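# Open an umbrella and leave it resting on the table

## Task

Push the umbrella open until its latch catches and holds it open, then leave it lying on the table so that it is supported by its handle and by the rim of its canopy.

## Robot and tools

Robot: two six-joint arms, left_arm and right_arm, each with a parallel two-finger gripper and a wrist camera. Joint order in every row and every per-arm list: waist (joint1), shoulder (joint2), elbow (joint3), wrist pitch (joint4), wrist yaw (joint5), wrist roll (joint6), then the gripper. Stated joint ranges in rad: waist -2.618 to 3.054, shoulder 0.000 to 3.142, elbow 0.000 to 3.142, wrist pitch -1.571 to 1.571, wrist yaw -1.571 to 1.571, wrist roll -2.094 to 2.094. Real ends can sit up to 0.059 rad either side of these.

Scene frame: origin at table-top height, midway between the nominal bases; +z up, +x out over the table, left_arm on the +y side (not the image left). Calibrated bases: left_arm at (-0.011, +0.307, 0) m, quat_wxyz (+1.000, 0, 0, -0.013); right_arm at (+0.020, -0.273, 0) m, quat_wxyz (+0.999, 0, 0, +0.033). The fingers point along the gripper's +z and close along its y; end_effector_position is the point between the pads, about 1 cm short of the tips. Reported hand positions can be off, more when reaching far.

The row: every moving command uses a row of 14 numbers covering both arms, even if one stays still: left_arm's 6 joint numbers and its opening, then right_arm's 6 and its opening. Joint numbers are offsets, scaled to [-1, 1], counted from the arm's Joint targets as they stand when the action (or move) begins, not from the previous row. 1.0 equals 1.202 rad for the waist, 1.258 shoulder, 1.238 elbow, 2.073 wrist pitch, 2.022 wrist yaw and wrist roll. Sending the same offset again moves the arm further. Sending 0 for all of an arm's joints re-commands its current targets. Opening is absolute, not an offset: +1 fully open, -1 closed; values between go to where grip_measured reads that number. A 0 is a real command, so to leave a gripper alone resend its present value (see Tool commands).

execute_actions(actions, cameras): actions is a list of actions; each action is a table of up to 15 rows, each row lasting one 1/30 s step, the last row held for the remaining steps of the 15. Empty list just reports state and images. An action is rejected for both arms if it would push any joint more than 0.059 rad beyond its stated end; the whole call is rejected if an action is malformed or its first action fails that check. Joint speed is capped, each joint's target is kept within a lead of its measured angle (waist 0.202, shoulder 0.258, elbow 0.238, wrist pitch 0.573, wrist yaw and roll 0.522 rad), and targets that would move the gripper over 100 mm from where it is get scaled back; so big offsets may need several actions, and unfinished motion must be re-commanded from the new Joint targets.

move(target, speed, blend, opening_speed, blocking, cameras): drives all joints together along smooth paths. target is one 14-number row, or a list of up to 15 rows differing only in joint offsets, every one counted from the same starting Joint targets. speed: rad/s of the joint with furthest to go, 0.01 to 2, default 0.5, one value or one per target. blend: rad, corner rounding for lists, default 0. opening_speed: gripper opening rate on the -1..+1 scale per second, 0.2 or more; otherwise the opening is sent at once. blocking=false returns early; then call wait or stop before sending more. Paths ignore obstacles and the other arm; the hand moves on curves. Result adds a move: line (done, off_target, moving, held, fault), limits=held if steps were withheld, and the furthest-off joint per arm.

wait(seconds 0 to 10): lets time pass holding commands. stop(): brakes a running move. zoom_image(camera, region [x0, y0, x1, y1] pixels, at most 504x504): closer look at the latest image of cam_high, cam_low, cam_left_wrist or cam_right_wrist (each 896x504). read_manual(section) gives only licence text. finished_scene(scene): ends the current scene, giving its number; irreversible.

Results: end_effector_position (m) and end_effector_quat_wxyz per arm; Joint positions and Joint velocities (rad, rad/s, then pad gap in m, 0.094 when fully open); Joint targets (base for the next offsets); Joint torques (drive output including gravity, biased and noisy, first three wrap at ±28 N m); grip_measured (opening on command scale, a bit wide when empty, narrower than the part under squeeze); grip_effort_nm (motor effort, negative closing, not pad force). Notes: 'joint sent to its limit', 'joint command not followed' (clearance check altered targets), MOTOR HOT at 75 °C; at 90 °C the arm folds and idles, at 100 °C it falls.

Avoid: letting the umbrella fall or be left off the table; dropping it or releasing moving parts; fast impacts; pushing hard into contact or past reach (also heats motors); the arms striking or squeezing each other. Once blocked by an object, an arm keeps pushing until its targets are commanded back past its measured positions. Release by commanding an opening well above grip_measured.

Each tool is called after ">>>" by a JSON object that holds its "fn" and its "kwargs".

## Session

>>> {"fn": "execute_actions", "kwargs": {"actions": []}}

Scene clock: 0.00 s.
left_arm: end_effector_position=(+0.5959, +0.4043, +0.2207) grip_measured=+1.000 grip_effort_nm=n/a end_effector_quat_wxyz=(+0.654, +0.378, +0.634, -0.163) | right_arm: end_effector_position=(+0.1480, -0.4587, +0.1654) grip_measured=+1.000 grip_effort_nm=n/a end_effector_quat_wxyz=(+0.072, +0.916, +0.386, -0.084)
Joint names: [waist, shoulder, elbow, wrist pitch, wrist yaw, wrist roll]
Joint positions: left_arm=[0.458 2.394 1.981 0.157 1.203 0.533 0.094] | right_arm=[-0.875 1.318 1.218 -1.393 0.208 1.528 0.094]
Joint velocities: left_arm=[0.007 0.002 0.002 0.007 -0.095 -0.007 0] | right_arm=[-0.002 -0.002 0.012 0.007 -0.037 0.037 0]
Joint torques (N m): no reading
Motor temperatures (°C): left_arm=[34 33 36 33 31 31 30] | right_arm=[34 34 33 33 33 34 34]
Heat: left arm: 36 °C; right arm: 34 °C.
Joint targets: left_arm=[0.458 2.391 1.986 0.144 1.208 0.531] | right_arm=[-0.875 1.313 1.224 -1.399 0.218 1.527]
Tool commands: left_gripper/opening=+1.0 right_gripper/opening=+1.0

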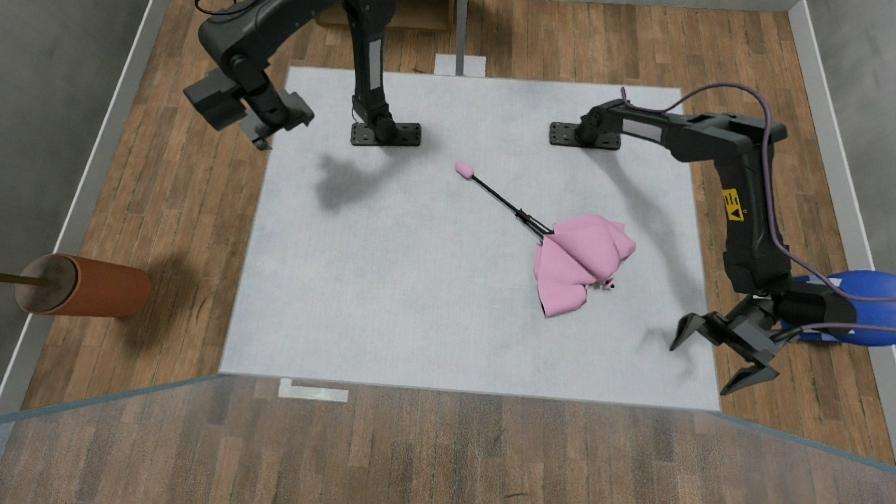

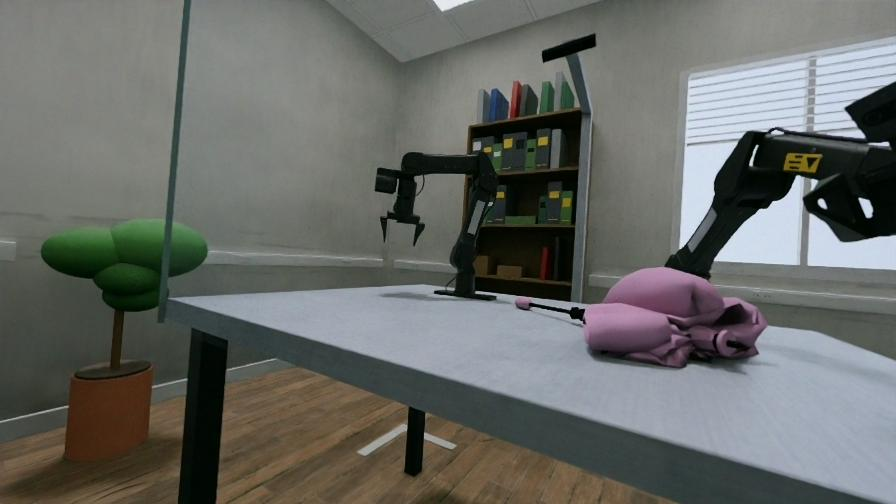

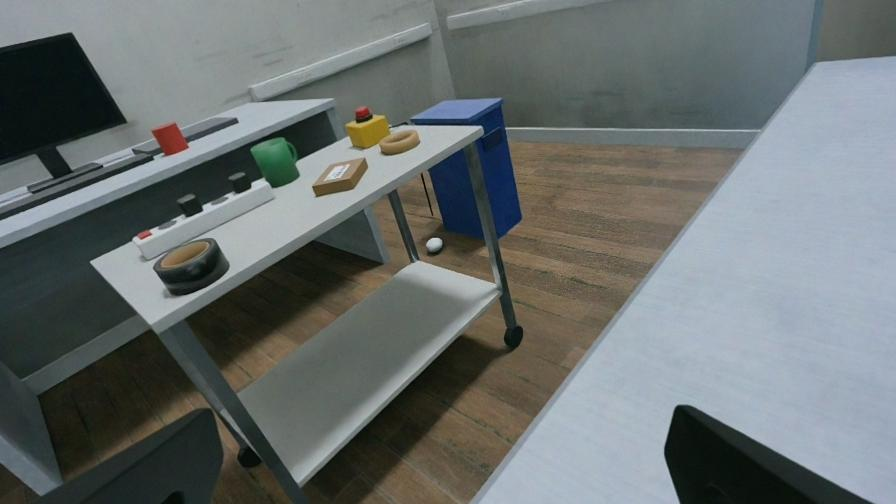

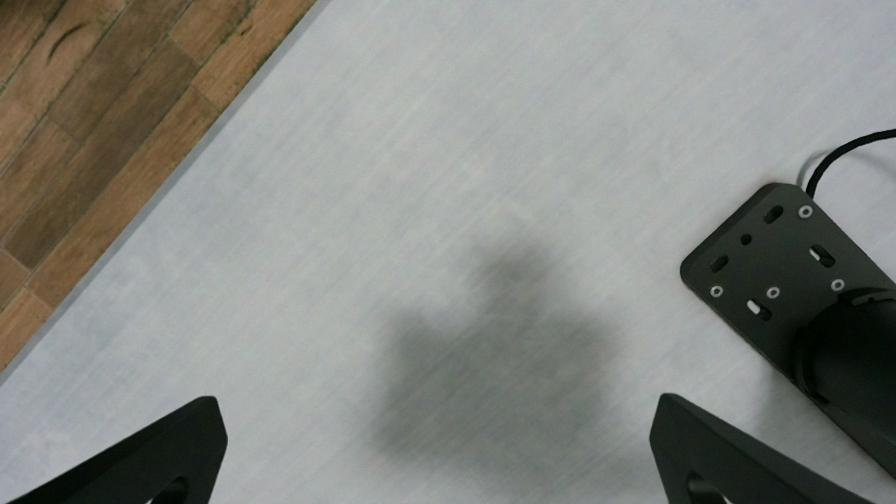

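>>> {"fn": "zoom_image", "kwargs": {"camera": "cam_high", "region": [440, 150, 660, 330]}}

>>> {"fn": "zoom_image", "kwargs": {"camera": "cam_low", "region": [500, 250, 800, 390]}}

Scaled by 2.291 from the camera's 896x504 image, which has a finer 1280x720 frame.

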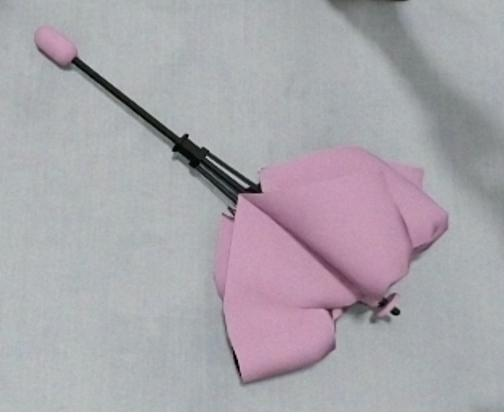

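Scaled by 1.680 from the camera's 896x504 image, which has a finer 1280x720 frame.

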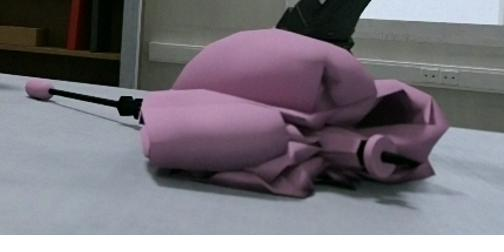

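>>> {"fn": "move", "kwargs": {"target": [0.3328,-0.954,-0.7916,-0.1158,-0.3215,-0.1385,0.0,0.8819,0.0795,-0.1616,0.3521,0,-0.3363,0.2], "speed": 0.8, "cameras": []}}

Scene clock: 13.47 s.
left_arm: end_effector_position=(+0.3226, +0.5303, +0.3254) grip_measured=+0.001 grip_effort_nm=-0.085 end_effector_quat_wxyz=(+0.617, -0.050, +0.777, +0.116) | right_arm: end_effector_position=(+0.3675, -0.2212, +0.1372) grip_measured=+0.202 grip_effort_nm=-0.144 end_effector_quat_wxyz=(+0.273, +0.314, +0.908, +0.051)
Joint names: [waist, shoulder, elbow, wrist pitch, wrist yaw, wrist roll]
Joint positions: left_arm=[0.852 1.202 1.026 -0.078 0.562 0.259 0.047] | right_arm=[0.184 1.403 1.043 -0.685 0.209 0.86 0.056]
Joint velocities: left_arm=[-0.002 0.002 0.017 0.007 0.051 0.066 0] | right_arm=[0.017 0.002 0.002 -0.081 0.037 0.095 -0.001]
Joint torques (N m): left_arm=[0.5 -4.48 6.28 2.06 0.05 -0.03] | right_arm=[0.08 -3.97 5.48 1.36 0.23 -0.08]
Motor temperatures (°C): left_arm=[34 37 37 34 32 31 30] | right_arm=[34 34 34 33 33 34 34]
Heat: left arm: 37 °C; right arm: 34 °C.
Joint targets: left_arm=[0.858 1.191 1.006 -0.096 0.558 0.251] | right_arm=[0.185 1.413 1.024 -0.669 0.218 0.847]
move: done
No camera images: "cameras" was empty.

>>> {"fn": "move", "kwargs": {"target": [0.2845,-0.8275,-0.6914,-0.0984,-0.276,-0.1241,-0.7,0.7754,0.1844,-0.1414,0.3092,0.0069,-0.2987,0.2], "speed": 0.6, "cameras": ["cam_high", "cam_right_wrist"]}}

Scene clock: 17.53 s.
left_arm: end_effector_position=(+0.0844, +0.5297, +0.1514) grip_measured=-0.699 grip_effort_nm=-0.081 end_effector_quat_wxyz=(+0.499, -0.438, +0.671, +0.329) | right_arm: end_effector_position=(+0.2134, +0.1048, +0.0786) grip_measured=+0.202 grip_effort_nm=-0.144 end_effector_quat_wxyz=(+0.343, -0.379, +0.843, +0.168)
Joint names: [waist, shoulder, elbow, wrist pitch, wrist yaw, wrist roll]
Joint positions: left_arm=[1.193 0.165 0.166 -0.29 0.006 0.007 0.014] | right_arm=[1.119 1.632 0.867 -0.046 0.215 0.255 0.056]
Joint velocities: left_arm=[-0.007 0.017 -0.012 -0.022 -0.066 0.007 0.001] | right_arm=[-0.002 -0.012 -0.007 -0.007 0.051 0.081 0]
Joint torques (N m): left_arm=[0.65 0.57 6.53 2.24 -0.07 -0.01] | right_arm=[-0.16 -5.22 5.24 1.66 0.3 -0.09]
Motor temperatures (°C): left_arm=[34 36 37 35 32 31 30] | right_arm=[34 34 34 34 33 34 34]
Heat: left arm: 37 °C; right arm: 34 °C.
Joint targets: left_arm=[1.200 0.150 0.150 -0.300 0.000 0.000] | right_arm=[1.117 1.645 0.850 -0.028 0.232 0.244]
move: done
Images, in order (width x height): cam_high 896x504, cam_right_wrist 896x504.

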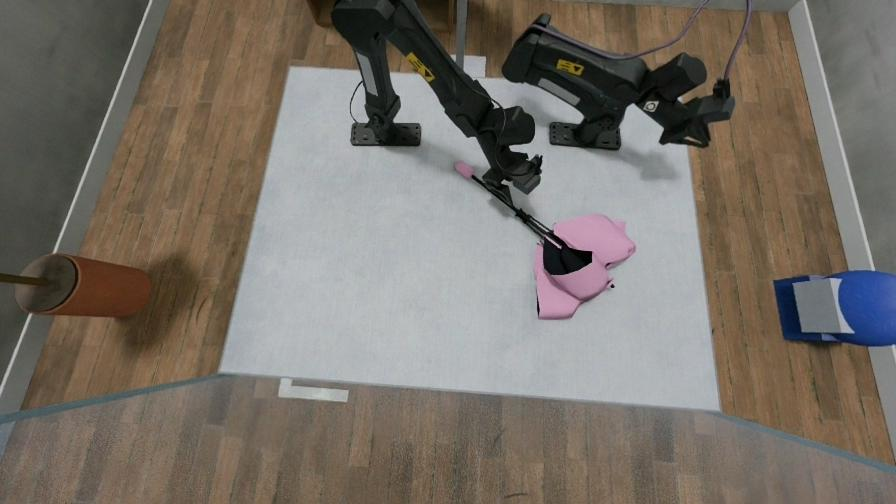

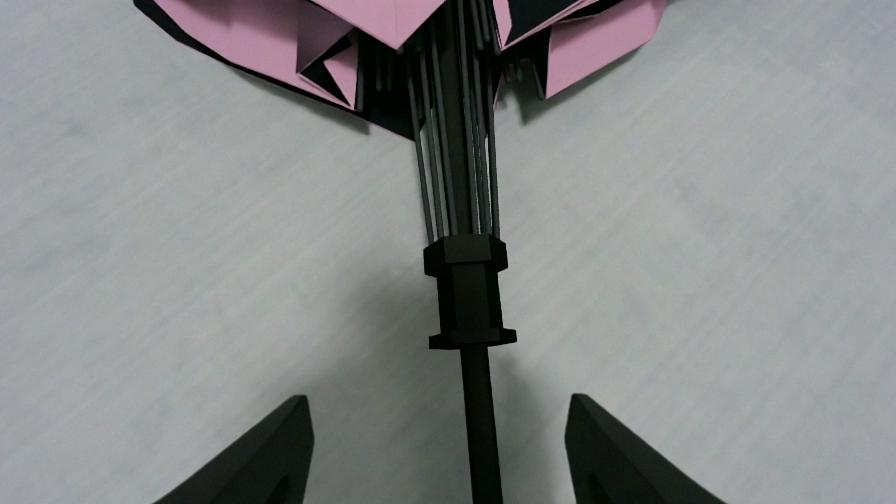

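>>> {"fn": "move", "kwargs": {"target": [0,0,0,0,0,0,-0.7,-0.057,0.1359,0.0719,0.0776,-0.0366,-0.0558,0.1], "speed": 0.3, "cameras": ["cam_right_wrist"]}}

Scene clock: 45.47 s.
left_arm: end_effector_position=(+0.0843, +0.5298, +0.1514) grip_measured=-0.699 grip_effort_nm=-0.076 end_effector_quat_wxyz=(+0.499, -0.438, +0.671, +0.329) | right_arm: end_effector_position=(+0.2451, +0.1240, +0.0498) grip_measured=+0.102 grip_effort_nm=-0.149 end_effector_quat_wxyz=(+0.356, -0.403, +0.827, +0.164)
Joint names: [waist, shoulder, elbow, wrist pitch, wrist yaw, wrist roll]
Joint positions: left_arm=[1.193 0.165 0.166 -0.29 0.006 0.007 0.014] | right_arm=[1.052 1.8 0.907 0.115 0.168 0.141 0.052]
Joint velocities: left_arm=[-0.002 -0.002 -0.012 0.022 -0.037 -0.007 0] | right_arm=[-0.027 0.007 -0.002 0.022 -0.095 -0.037 0.001]
Joint torques (N m): left_arm=[0.66 0.57 6.54 2.24 -0.08 -0.03] | right_arm=[-0.35 -6.06 9.21 1.71 -0.01 -0.09]
Motor temperatures (°C): left_arm=[34 33 38 38 32 31 30] | right_arm=[34 34 34 38 33 34 34]
Heat: left arm: 38 °C; right arm: 38 °C.
Joint targets: left_arm=[1.200 0.150 0.150 -0.300 0.000 0.000] | right_arm=[1.049 1.816 0.938 0.133 0.158 0.131]
move: done
Images, in order (width x height): cam_right_wrist 896x504.

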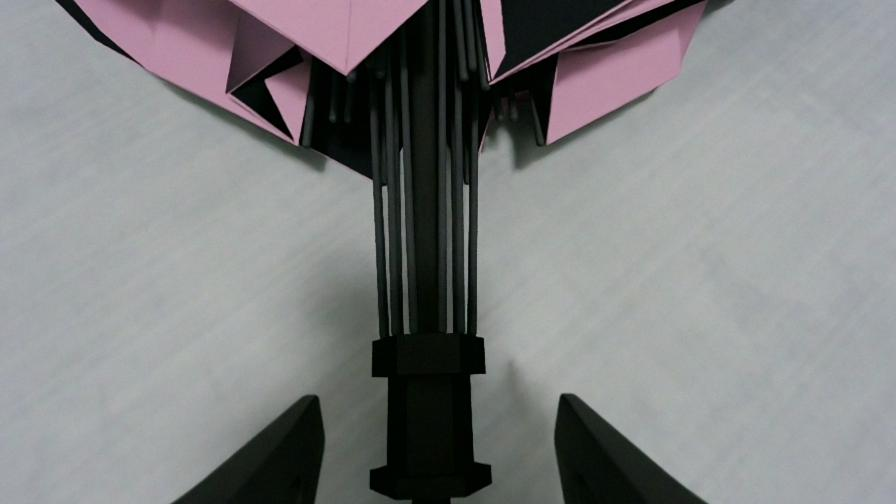

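>>> {"fn": "move", "kwargs": {"target": [0,0,0,0,0,0,-0.7,0,0.0938,0.0097,0.0511,0,0,0.1], "speed": 0.15, "cameras": ["cam_right_wrist", "cam_low"]}}

Scene clock: 60.07 s.
left_arm: end_effector_position=(+0.0843, +0.5298, +0.1514) grip_measured=-0.699 grip_effort_nm=-0.076 end_effector_quat_wxyz=(+0.499, -0.438, +0.671, +0.329) | right_arm: end_effector_position=(+0.2507, +0.1357, +0.0213) grip_measured=+0.102 grip_effort_nm=-0.139 end_effector_quat_wxyz=(+0.357, -0.403, +0.826, +0.165)
Joint names: [waist, shoulder, elbow, wrist pitch, wrist yaw, wrist roll]
Joint positions: left_arm=[1.193 0.165 0.166 -0.29 0.005 0.007 0.014] | right_arm=[1.052 1.917 0.92 0.221 0.167 0.141 0.052]
Joint velocities: left_arm=[-0.012 0.007 0.002 -0.007 0.022 -0.022 0] | right_arm=[-0.002 0.002 -0.002 0.022 -0.037 -0.022 -0.001]
Joint torques (N m): left_arm=[0.65 0.57 6.56 2.25 -0.07 -0.02] | right_arm=[-0.36 -6.56 8.76 1.71 -0.01 -0.09]
Motor temperatures (°C): left_arm=[34 33 38 38 32 31 30] | right_arm=[34 35 34 38 33 34 34]
Heat: left arm: 38 °C; right arm: 38 °C.
Joint targets: left_arm=[1.200 0.150 0.150 -0.300 0.000 0.000] | right_arm=[1.049 1.934 0.951 0.239 0.158 0.131]
move: done
Images, in order (width x height): cam_low 896x504, cam_right_wrist 896x504.

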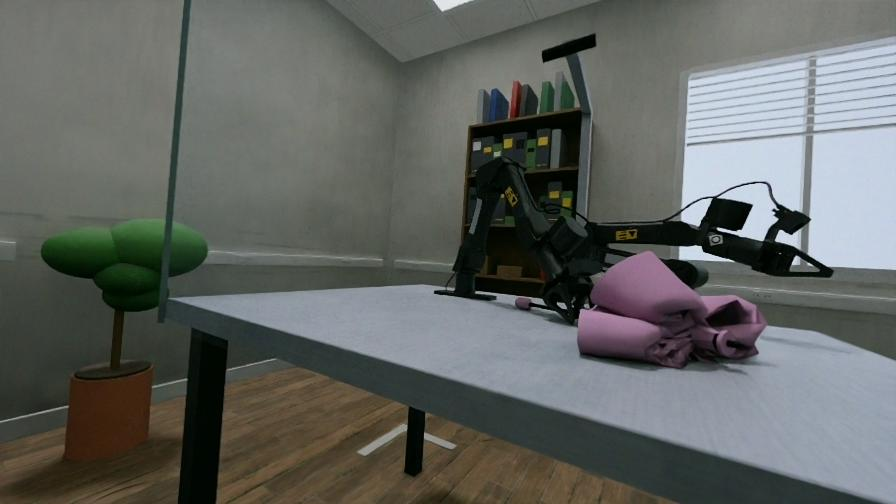

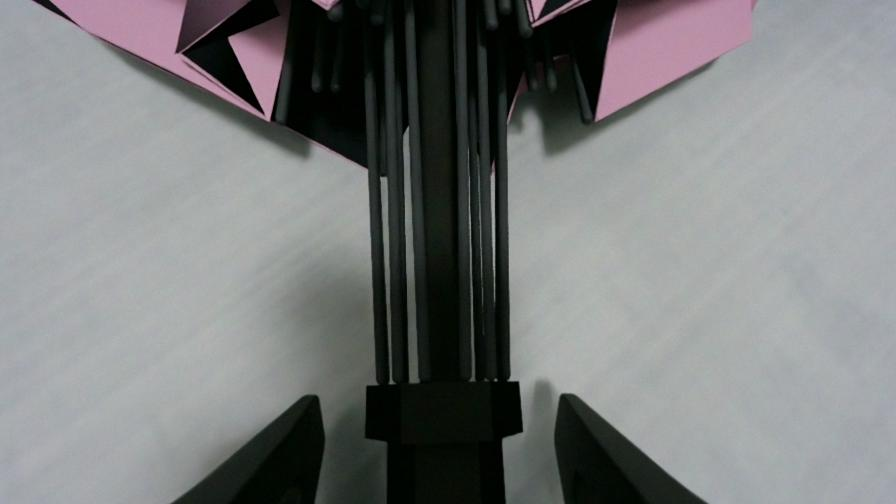

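>>> {"fn": "move", "kwargs": {"target": [0,0,0,0,0,0,-0.7,0,0.005,0.008,0,0,0,-0.9], "opening_speed": 0.5, "cameras": ["cam_right_wrist"]}}

Scene clock: 68.83 s.
left_arm: end_effector_position=(+0.0843, +0.5298, +0.1514) grip_measured=-0.699 grip_effort_nm=-0.090 end_effector_quat_wxyz=(+0.499, -0.438, +0.671, +0.329) | right_arm: end_effector_position=(+0.2525, +0.1389, +0.0238) grip_measured=-0.431 grip_effort_nm=-1.067 end_effector_quat_wxyz=(+0.360, -0.403, +0.825, +0.167)
Joint names: [waist, shoulder, elbow, wrist pitch, wrist yaw, wrist roll]
Joint positions: left_arm=[1.193 0.165 0.166 -0.29 0.005 0.007 0.014] | right_arm=[1.051 1.921 0.93 0.223 0.167 0.139 0.027]
Joint velocities: left_arm=[0.002 -0.002 -0.017 -0.081 0.007 -0.007 -0.001] | right_arm=[0.007 0.012 -0.002 -0.022 -0.037 0.007 -0.001]
Joint torques (N m): left_arm=[0.66 0.58 6.54 2.24 -0.07 -0.03] | right_arm=[-0.25 -6.43 8.73 1.7 0 -0.08]
Motor temperatures (°C): left_arm=[34 33 38 39 32 31 30] | right_arm=[34 35 34 39 33 34 34]
Heat: left arm: 39 °C; right arm: 39 °C.
Joint targets: left_arm=[1.200 0.150 0.150 -0.300 0.000 0.000] | right_arm=[1.049 1.940 0.960 0.239 0.158 0.131]
move: done
Images, in order (width x height): cam_right_wrist 896x504.

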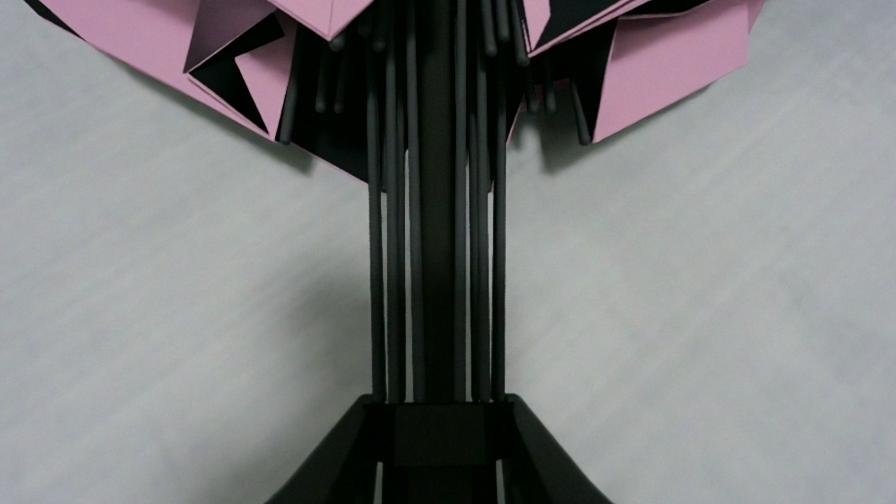

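>>> {"fn": "move", "kwargs": {"target": [0,0,0,0,0,0,-0.7,-0.0262,-0.29,0.0667,-0.1271,-0.0396,0.0554,-0.9], "speed": 0.25, "cameras": ["cam_right_wrist", "cam_low"]}}

Scene clock: 90.43 s.
left_arm: end_effector_position=(+0.0843, +0.5298, +0.1514) grip_measured=-0.699 grip_effort_nm=-0.085 end_effector_quat_wxyz=(+0.499, -0.438, +0.671, +0.329) | right_arm: end_effector_position=(+0.2458, +0.1275, +0.1350) grip_measured=-0.431 grip_effort_nm=-1.062 end_effector_quat_wxyz=(+0.365, -0.356, +0.827, +0.236)
Joint names: [waist, shoulder, elbow, wrist pitch, wrist yaw, wrist roll]
Joint positions: left_arm=[1.193 0.165 0.166 -0.29 0.005 0.007 0.014] | right_arm=[1.022 1.614 0.998 -0.058 0.085 0.234 0.027]
Joint velocities: left_arm=[0.007 0.007 -0.037 0.007 0.007 -0.022 0] | right_arm=[-0.027 -0.002 -0.007 0.037 -0.037 0.037 0]
Joint torques (N m): left_arm=[0.65 0.57 6.54 2.24 -0.07 -0.02] | right_arm=[-0.53 -9.52 11.26 1.96 -0.03 0.09]
Motor temperatures (°C): left_arm=[34 33 38 40 32 31 30] | right_arm=[34 35 35 40 33 34 35]
Heat: left arm: 40 °C; right arm: 40 °C.
Joint targets: left_arm=[1.200 0.150 0.150 -0.300 0.000 0.000] | right_arm=[1.017 1.575 1.043 -0.025 0.078 0.243]
move: off_target (right_arm); right_arm: the elbow is farthest, 0.045 rad from its target
Images, in order (width x height): cam_low 896x504, cam_right_wrist 896x504.

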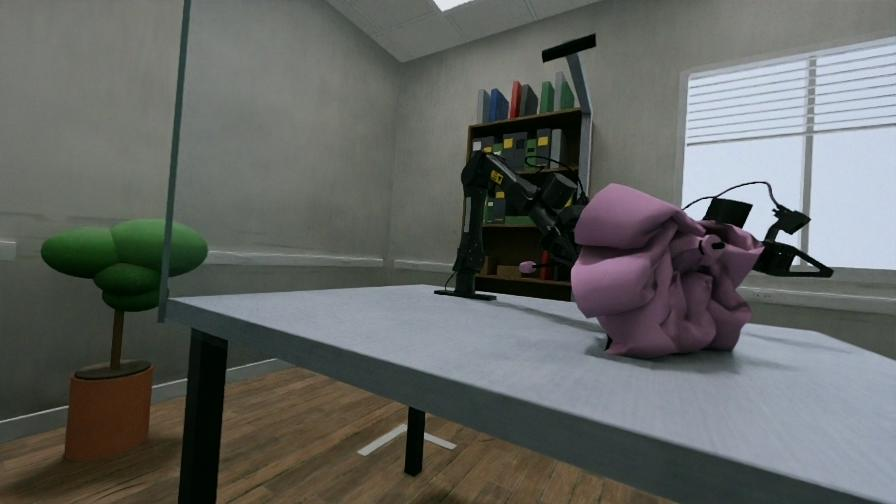

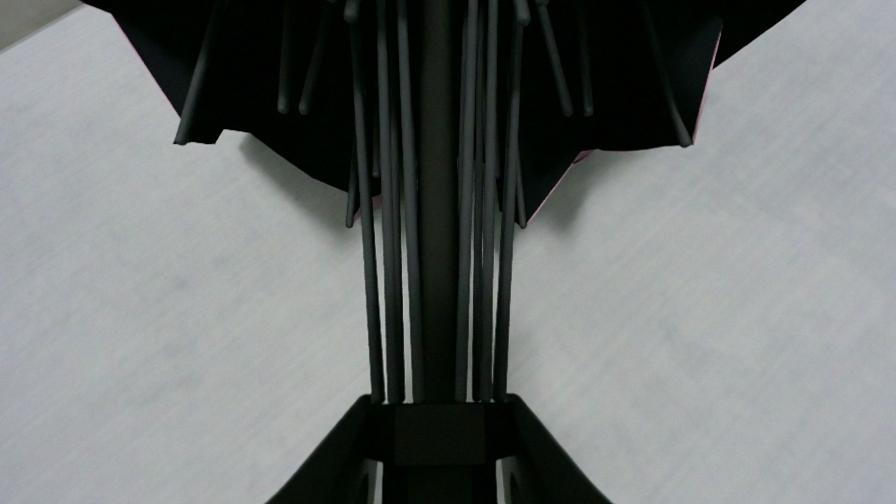

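>>> {"fn": "move", "kwargs": {"target": [[0,0,0,0,0,0,-0.7,-0.030,-0.318,0.0784,-0.111,-0.0396,0.0569,-0.9],[0,0,0,0,0,0,-0.7,-0.4592,-0.3927,0.3061,-0.2537,-0.1726,0.2315,-0.9]], "speed": 0.3, "blend": 0.05, "cameras": ["cam_right_wrist", "cam_low", "cam_high"]}}

Scene clock: 100.13 s.
left_arm: end_effector_position=(+0.0843, +0.5298, +0.1514) grip_measured=-0.699 grip_effort_nm=-0.085 end_effector_quat_wxyz=(+0.499, -0.438, +0.671, +0.329) | right_arm: end_effector_position=(+0.2995, -0.0542, +0.3996) grip_measured=-0.431 grip_effort_nm=-1.067 end_effector_quat_wxyz=(+0.409, -0.003, +0.809, +0.421)
Joint names: [waist, shoulder, elbow, wrist pitch, wrist yaw, wrist roll]
Joint positions: left_arm=[1.193 0.165 0.166 -0.29 0.005 0.007 0.014] | right_arm=[0.468 1.106 1.375 -0.595 -0.256 0.71 0.027]
Joint velocities: left_arm=[0.002 -0.017 -0.012 0.007 -0.007 -0.007 0.001] | right_arm=[-0.017 -0.002 0.007 0.007 -0.095 -0.081 0]
Joint torques (N m): left_arm=[0.64 0.55 6.53 2.25 -0.08 -0.03] | right_arm=[-0.29 -4.22 11.21 2.28 -0.23 0.02]
Motor temperatures (°C): left_arm=[34 33 38 41 32 31 30] | right_arm=[34 36 35 41 33 34 35]
Heat: left arm: 41 °C; right arm: 41 °C.
Joint targets: left_arm=[1.200 0.150 0.150 -0.300 0.000 0.000] | right_arm=[0.465 1.081 1.422 -0.550 -0.271 0.711]
move: off_target (right_arm); right_arm: the elbow is farthest, 0.047 rad from its target
Images, in order (width x height): cam_high 896x504, cam_low 896x504, cam_right_wrist 896x504.

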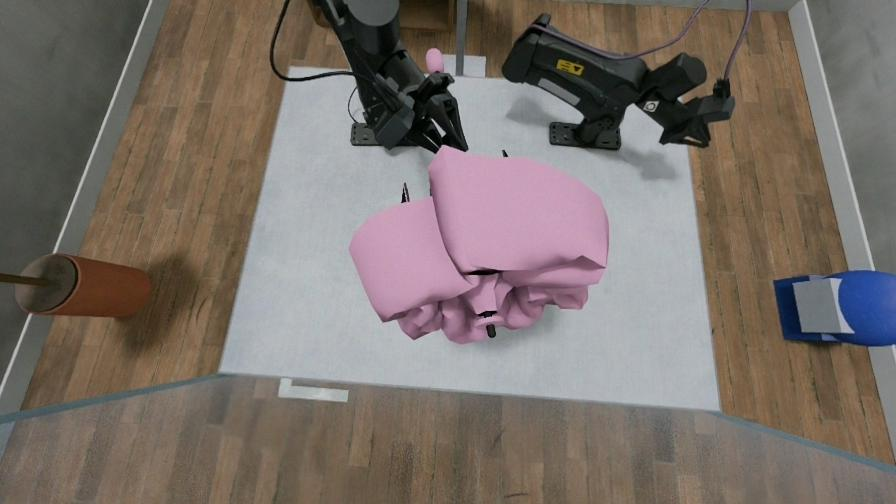

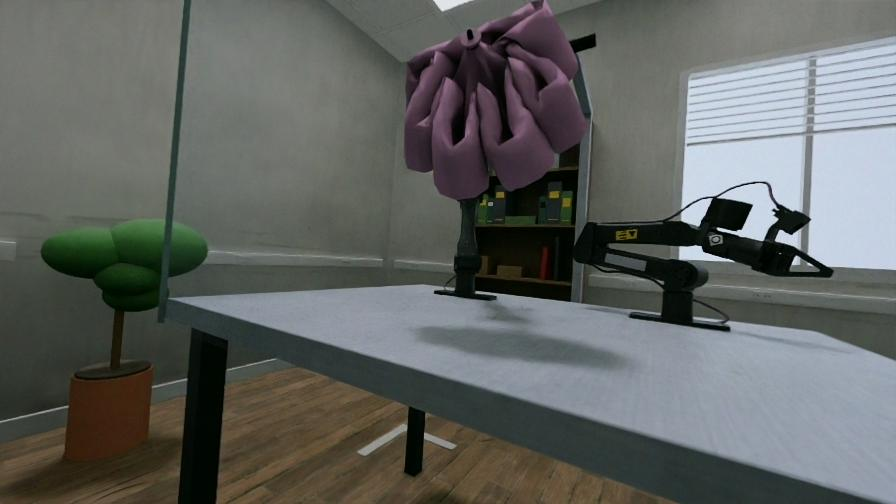

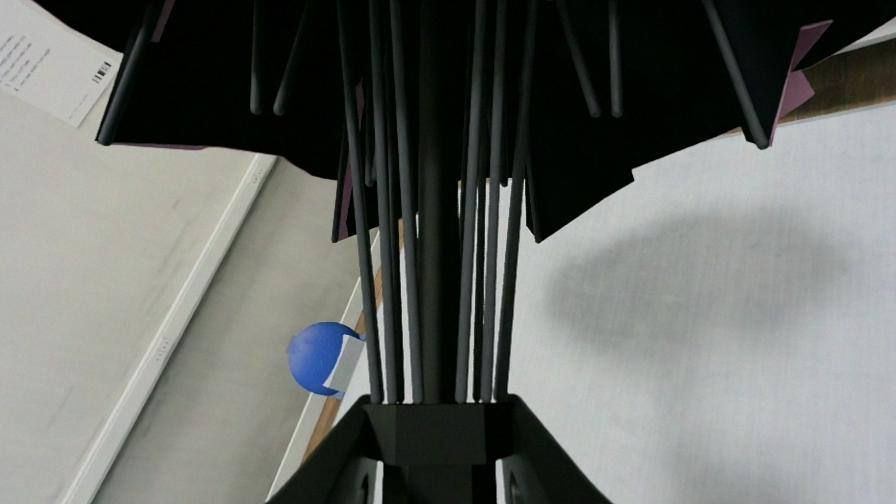

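>>> {"fn": "move", "kwargs": {"target": [0,0,0,0,0,0,-0.7,-0.5025,0.1622,-0.1696,0.4414,-0.2814,0.6226,-0.9], "speed": 0.45, "cameras": ["cam_right_wrist", "cam_low", "cam_high"]}}

Scene clock: 127.03 s.
left_arm: end_effector_position=(+0.0843, +0.5298, +0.1514) grip_measured=-0.699 grip_effort_nm=-0.081 end_effector_quat_wxyz=(+0.499, -0.438, +0.671, +0.329) | right_arm: end_effector_position=(+0.4083, -0.1667, +0.4581) grip_measured=-0.431 grip_effort_nm=-1.067 end_effector_quat_wxyz=(+0.209, +0.320, +0.568, +0.729)
Joint names: [waist, shoulder, elbow, wrist pitch, wrist yaw, wrist roll]
Joint positions: left_arm=[1.193 0.165 0.166 -0.29 0.005 0.007 0.014] | right_arm=[-0.136 1.287 1.22 0.291 -0.835 1.972 0.027]
Joint velocities: left_arm=[0.007 0.002 0.002 -0.022 -0.022 -0.007 0] | right_arm=[-0.007 -0.002 -0.002 0.066 0.007 0.007 0]
Joint torques (N m): left_arm=[0.65 0.58 6.54 2.25 -0.08 -0.03] | right_arm=[-0.27 -4.11 6.65 2.25 0.03 0]
Motor temperatures (°C): left_arm=[34 33 38 42 32 31 30] | right_arm=[34 35 35 44 33 34 36]
Heat: left arm: 42 °C; right arm: 44 °C.
Joint targets: left_arm=[1.200 0.150 0.150 -0.300 0.000 0.001] | right_arm=[-0.139 1.285 1.212 0.365 -0.840 1.970]
move: off_target (right_arm); right_arm: the wrist pitch is farthest, 0.074 rad from its target
Images, in order (width x height): cam_high 896x504, cam_low 896x504, cam_right_wrist 896x504.

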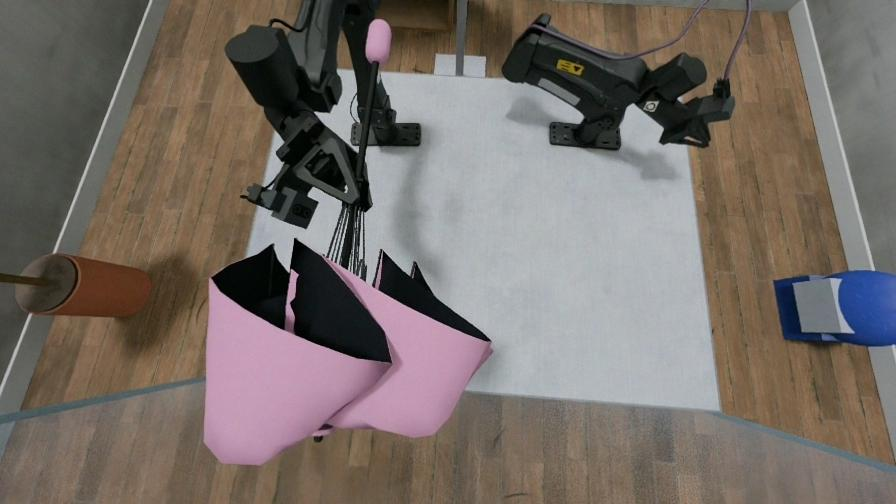

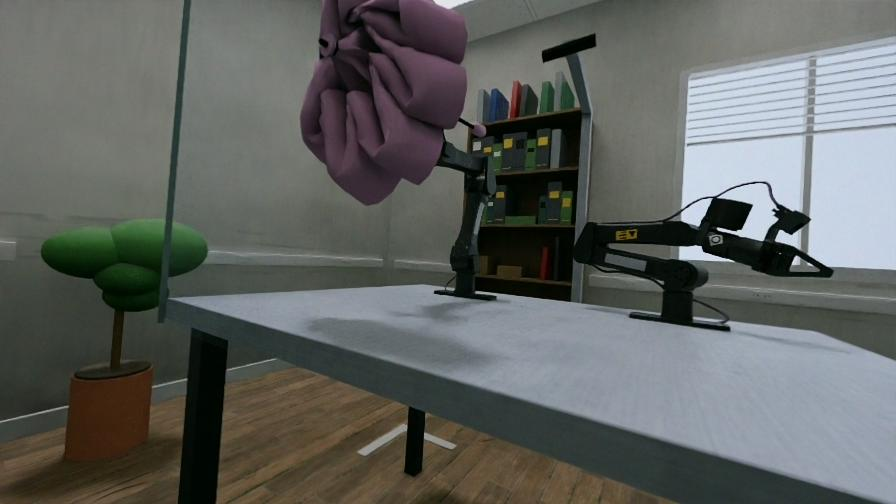

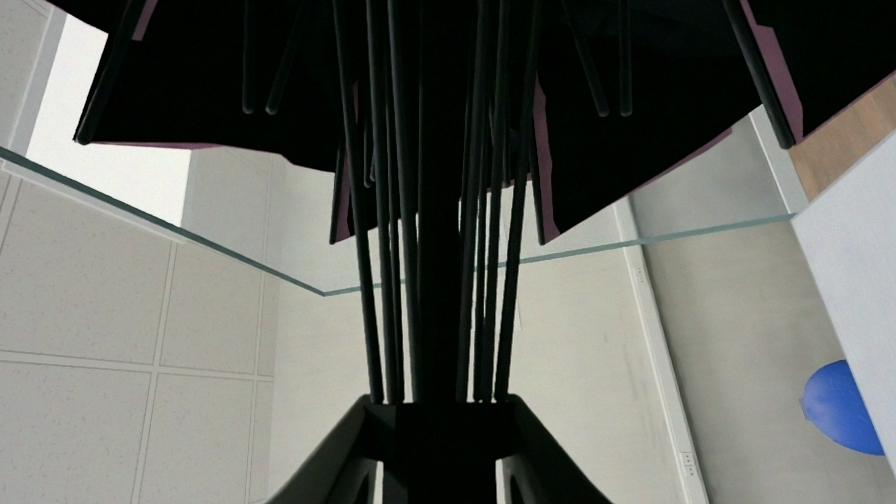

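>>> {"fn": "execute_actions", "kwargs": {"actions": [], "cameras": ["cam_low"]}}

Scene clock: 139.80 s.
left_arm: end_effector_position=(+0.0843, +0.5298, +0.1514) grip_measured=-0.699 grip_effort_nm=-0.076 end_effector_quat_wxyz=(+0.499, -0.438, +0.671, +0.329) | right_arm: end_effector_position=(+0.4081, -0.1666, +0.4583) grip_measured=-0.431 grip_effort_nm=-1.067 end_effector_quat_wxyz=(+0.209, +0.319, +0.568, +0.729)
Joint names: [waist, shoulder, elbow, wrist pitch, wrist yaw, wrist roll]
Joint positions: left_arm=[1.193 0.165 0.166 -0.29 0.005 0.007 0.014] | right_arm=[-0.136 1.287 1.22 0.293 -0.836 1.973 0.027]
Joint velocities: left_arm=[0.007 -0.012 -0.012 0.007 0.037 0.007 0.001] | right_arm=[0.017 0.007 -0.002 -0.022 0.007 0.022 0.001]
Joint torques (N m): left_arm=[0.66 0.57 6.54 2.25 -0.07 -0.03] | right_arm=[-0.27 -4.07 6.64 2.25 0.04 0]
Motor temperatures (°C): left_arm=[34 33 38 42 32 31 30] | right_arm=[34 35 35 45 33 34 36]
Heat: left arm: 42 °C; right arm: 45 °C.
Joint targets: left_arm=[1.200 0.150 0.150 -0.300 0.000 0.001] | right_arm=[-0.139 1.285 1.212 0.365 -0.840 1.970]
Tool commands: left_gripper/opening=-0.7 right_gripper/opening=-0.9
Images, in order (width x height): cam_low 896x504.

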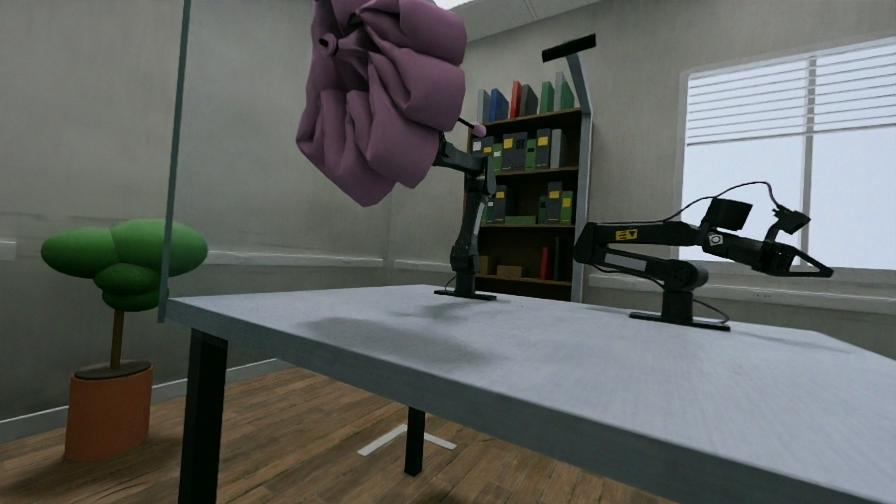

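>>> {"fn": "move", "kwargs": {"target": [0,0,0,0,0,0,-0.7, 0.0133,0.1789,0.2003,0.0217,0.0247,-0.005,-0.9], "speed": 0.2, "cameras": ["cam_low", "cam_right_wrist"]}}

Scene clock: 143.83 s.
left_arm: end_effector_position=(+0.0843, +0.5298, +0.1514) grip_measured=-0.699 grip_effort_nm=-0.081 end_effector_quat_wxyz=(+0.499, -0.438, +0.671, +0.329) | right_arm: end_effector_position=(+0.4670, -0.1672, +0.4547) grip_measured=-0.431 grip_effort_nm=-1.062 end_effector_quat_wxyz=(+0.198, +0.329, +0.569, +0.728)
Joint names: [waist, shoulder, elbow, wrist pitch, wrist yaw, wrist roll]
Joint positions: left_arm=[1.193 0.165 0.166 -0.29 0.005 0.007 0.014] | right_arm=[-0.127 1.506 1.4 0.311 -0.831 1.982 0.027]
Joint velocities: left_arm=[0.007 -0.012 -0.007 -0.022 -0.095 0.022 -0.001] | right_arm=[-0.012 0.007 0.007 -0.081 0.007 -0.139 0]
Joint torques (N m): left_arm=[0.64 0.58 6.53 2.25 -0.08 -0.03] | right_arm=[0.39 -5.53 12.79 2.49 0.54 -0.2]
Motor temperatures (°C): left_arm=[34 33 38 42 32 31 30] | right_arm=[34 35 36 46 33 34 36]
Heat: left arm: 42 °C; right arm: 46 °C.
Joint targets: left_arm=[1.200 0.150 0.150 -0.300 0.000 0.001] | right_arm=[-0.123 1.510 1.460 0.409 -0.790 1.960]
move: off_target (right_arm); right_arm: the wrist pitch is farthest, 0.098 rad from its target
Images, in order (width x height): cam_low 896x504, cam_right_wrist 896x504.

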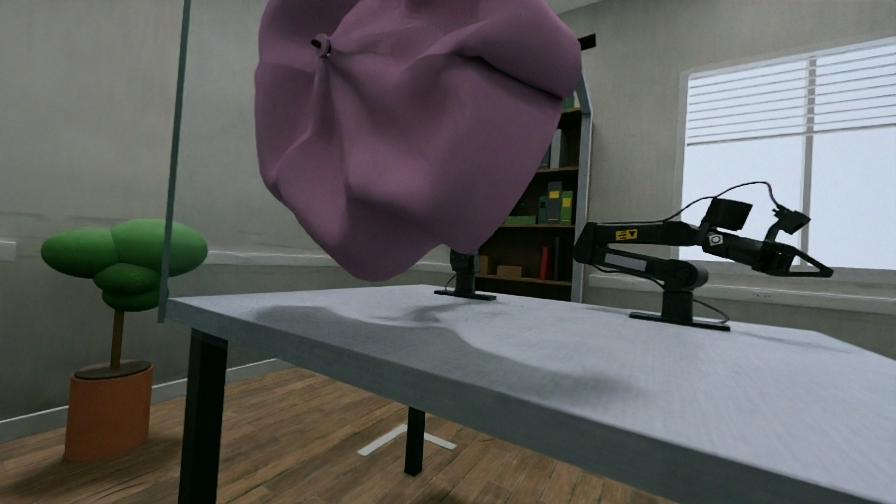

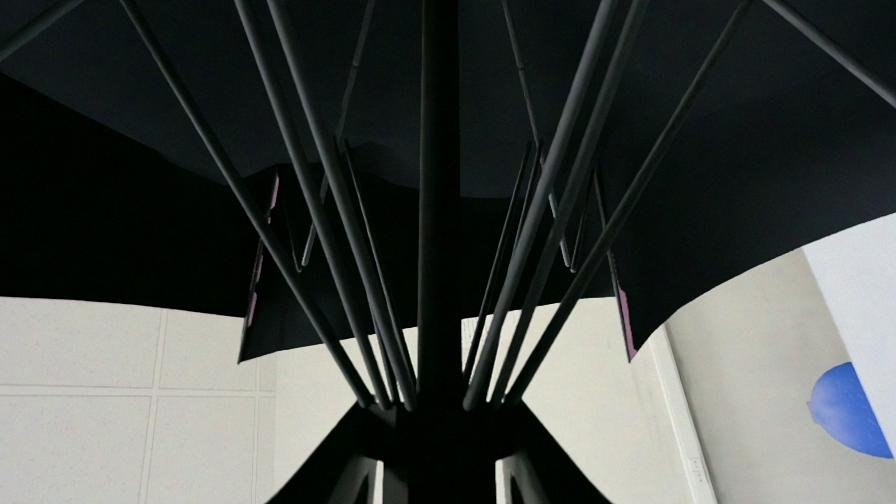

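>>> {"fn": "move", "kwargs": {"target": [0,0,0,0,0,0,-0.7, 0.0125,0.1868,0.2286,0.0198,0.0297,-0.0148,-0.9], "speed": 0.2, "cameras": ["cam_low", "cam_right_wrist"]}}

Scene clock: 148.63 s.
left_arm: end_effector_position=(+0.0843, +0.5298, +0.1514) grip_measured=-0.699 grip_effort_nm=-0.095 end_effector_quat_wxyz=(+0.499, -0.438, +0.671, +0.329) | right_arm: end_effector_position=(+0.5214, -0.1666, +0.4910) grip_measured=-0.431 grip_effort_nm=-1.062 end_effector_quat_wxyz=(+0.253, +0.280, +0.554, +0.742)
Joint names: [waist, shoulder, elbow, wrist pitch, wrist yaw, wrist roll]
Joint positions: left_arm=[1.193 0.165 0.166 -0.29 0.005 0.007 0.014] | right_arm=[-0.108 1.735 1.687 0.381 -0.788 1.95 0.027]
Joint velocities: left_arm=[-0.002 0.007 0.017 0.022 0.007 0.037 -0.001] | right_arm=[-0.022 -0.017 0.017 -0.007 -0.066 0.022 0]
Joint torques (N m): left_arm=[0.64 0.58 6.54 2.25 -0.07 -0.03] | right_arm=[-0.01 -6.8 12.38 2.2 0.77 -0.18]
Motor temperatures (°C): left_arm=[34 33 38 43 32 31 30] | right_arm=[34 35 37 46 33 34 36]
Heat: left arm: 43 °C; right arm: 46 °C.
Joint targets: left_arm=[1.200 0.150 0.150 -0.300 0.000 0.001] | right_arm=[-0.108 1.745 1.743 0.450 -0.730 1.930]
move: off_target (right_arm); right_arm: the wrist pitch is farthest, 0.069 rad from its target
Images, in order (width x height): cam_low 896x504, cam_right_wrist 896x504.

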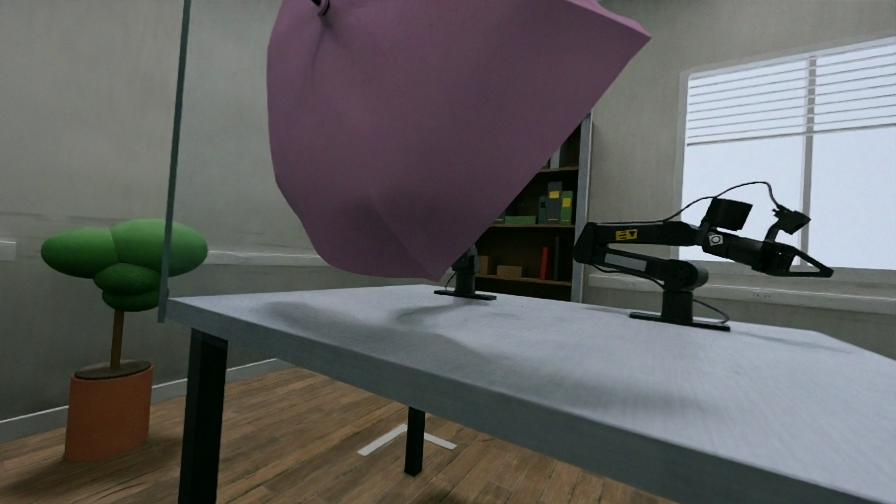

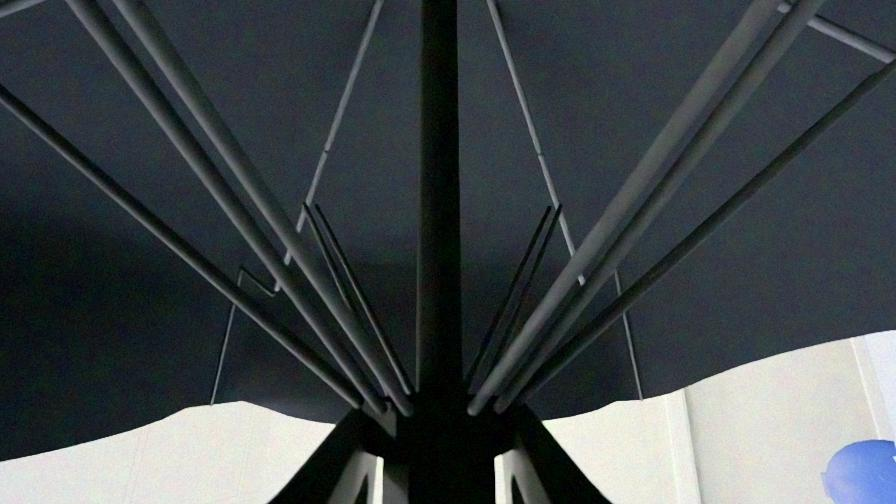

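>>> {"fn": "move", "kwargs": {"target": [0,0,0,0,0,0,-0.7, 0.0025,0.1304,0.1882,-0.0434,0.0247,0,-0.9], "speed": 0.2, "cameras": ["cam_low", "cam_right_wrist"]}}

Scene clock: 158.77 s.
left_arm: end_effector_position=(+0.0843, +0.5298, +0.1514) grip_measured=-0.699 grip_effort_nm=-0.076 end_effector_quat_wxyz=(+0.499, -0.438, +0.671, +0.329) | right_arm: end_effector_position=(+0.5487, -0.1581, +0.5052) grip_measured=-0.433 grip_effort_nm=-1.062 end_effector_quat_wxyz=(+0.244, +0.267, +0.559, +0.746)
Joint names: [waist, shoulder, elbow, wrist pitch, wrist yaw, wrist roll]
Joint positions: left_arm=[1.193 0.165 0.166 -0.29 0.005 0.007 0.014] | right_arm=[-0.095 1.88 1.921 0.302 -0.807 1.953 0.027]
Joint velocities: left_arm=[0.002 0.007 -0.007 0.007 -0.051 -0.022 -0.001] | right_arm=[-0.012 -0.022 -0.002 0.051 -0.007 0.037 0]
Joint torques (N m): left_arm=[0.64 0.58 6.56 2.25 -0.07 -0.03] | right_arm=[-1.01 -6.34 12.14 2.05 1.58 -0.2]
Motor temperatures (°C): left_arm=[34 33 38 43 32 31 30] | right_arm=[34 35 38 46 33 34 36]
Heat: left arm: 43 °C; right arm: 46 °C.
Joint targets: left_arm=[1.200 0.150 0.150 -0.300 0.000 0.001] | right_arm=[-0.105 1.909 1.976 0.361 -0.680 1.930]
move: off_target (right_arm); right_arm: the wrist yaw is farthest, 0.127 rad from its target
Images, in order (width x height): cam_low 896x504, cam_right_wrist 896x504.

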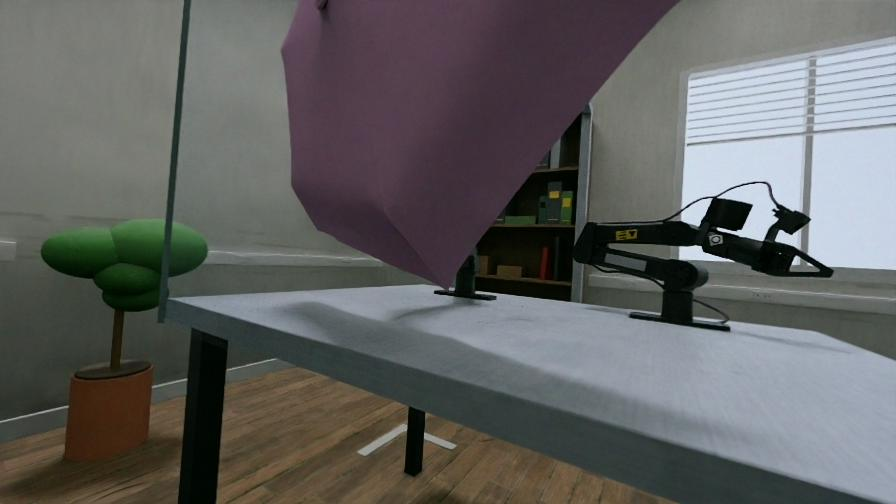

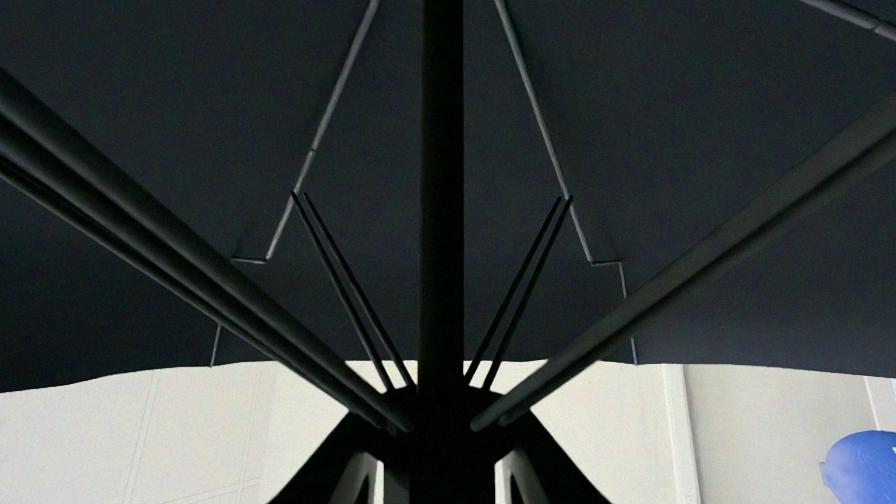

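>>> {"fn": "move", "kwargs": {"target": [0,0,0,0,0,0,-0.7, -0.0083,0.1479,0.1914,-0.027,0.0396,-0.005,-0.9], "speed": 0.25, "cameras": ["cam_low", "cam_right_wrist"]}}

Scene clock: 167.80 s.
left_arm: end_effector_position=(+0.0843, +0.5298, +0.1514) grip_measured=-0.699 grip_effort_nm=-0.090 end_effector_quat_wxyz=(+0.499, -0.438, +0.671, +0.329) | right_arm: end_effector_position=(+0.5931, -0.1618, +0.5040) grip_measured=-0.435 grip_effort_nm=-1.057 end_effector_quat_wxyz=(+0.262, +0.267, +0.549, +0.748)
Joint names: [waist, shoulder, elbow, wrist pitch, wrist yaw, wrist roll]
Joint positions: left_arm=[1.193 0.165 0.166 -0.29 0.005 0.006 0.014] | right_arm=[-0.091 2.071 2.166 0.27 -0.772 1.947 0.027]
Joint velocities: left_arm=[-0.002 -0.007 0.007 0.081 0.022 -0.037 -0.002] | right_arm=[0.002 -0.012 -0.022 -0.007 -0.037 -0.007 -0.001]
Joint torques (N m): left_arm=[0.65 0.57 6.54 2.24 -0.07 -0.02] | right_arm=[-2.37 -8.08 11.25 1.83 2.1 -0.23]
Motor temperatures (°C): left_arm=[34 33 38 43 32 31 30] | right_arm=[34 36 39 46 34 34 36]
Heat: left arm: 43 °C; right arm: 46 °C.
Joint targets: left_arm=[1.200 0.150 0.150 -0.300 0.000 0.000] | right_arm=[-0.115 2.095 2.213 0.305 -0.600 1.920]
move: off_target (right_arm); right_arm: the wrist yaw is farthest, 0.172 rad from its target
Images, in order (width x height): cam_low 896x504, cam_right_wrist 896x504.

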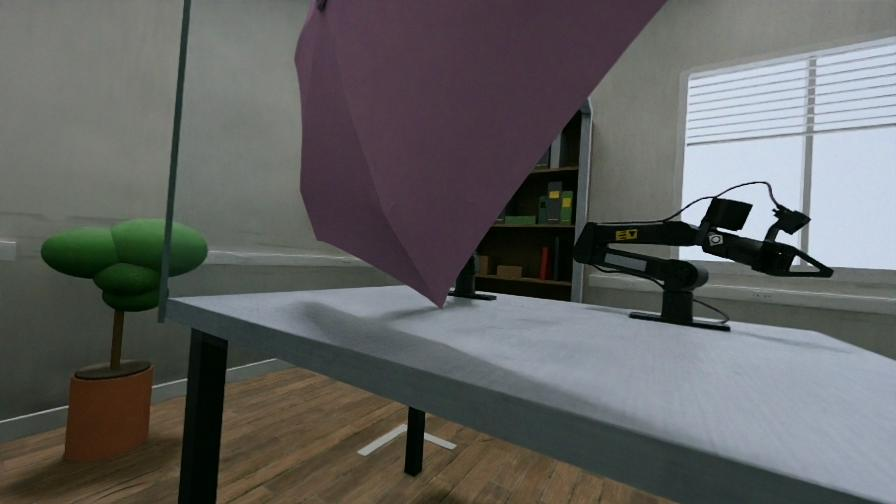

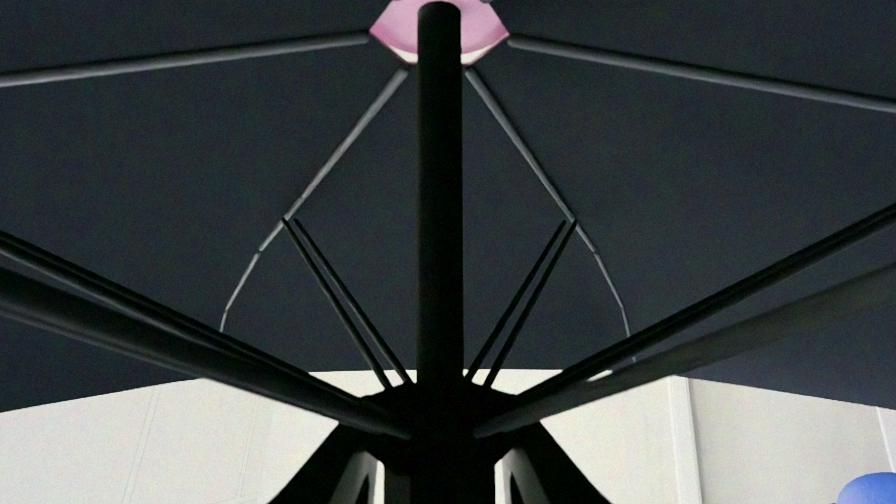

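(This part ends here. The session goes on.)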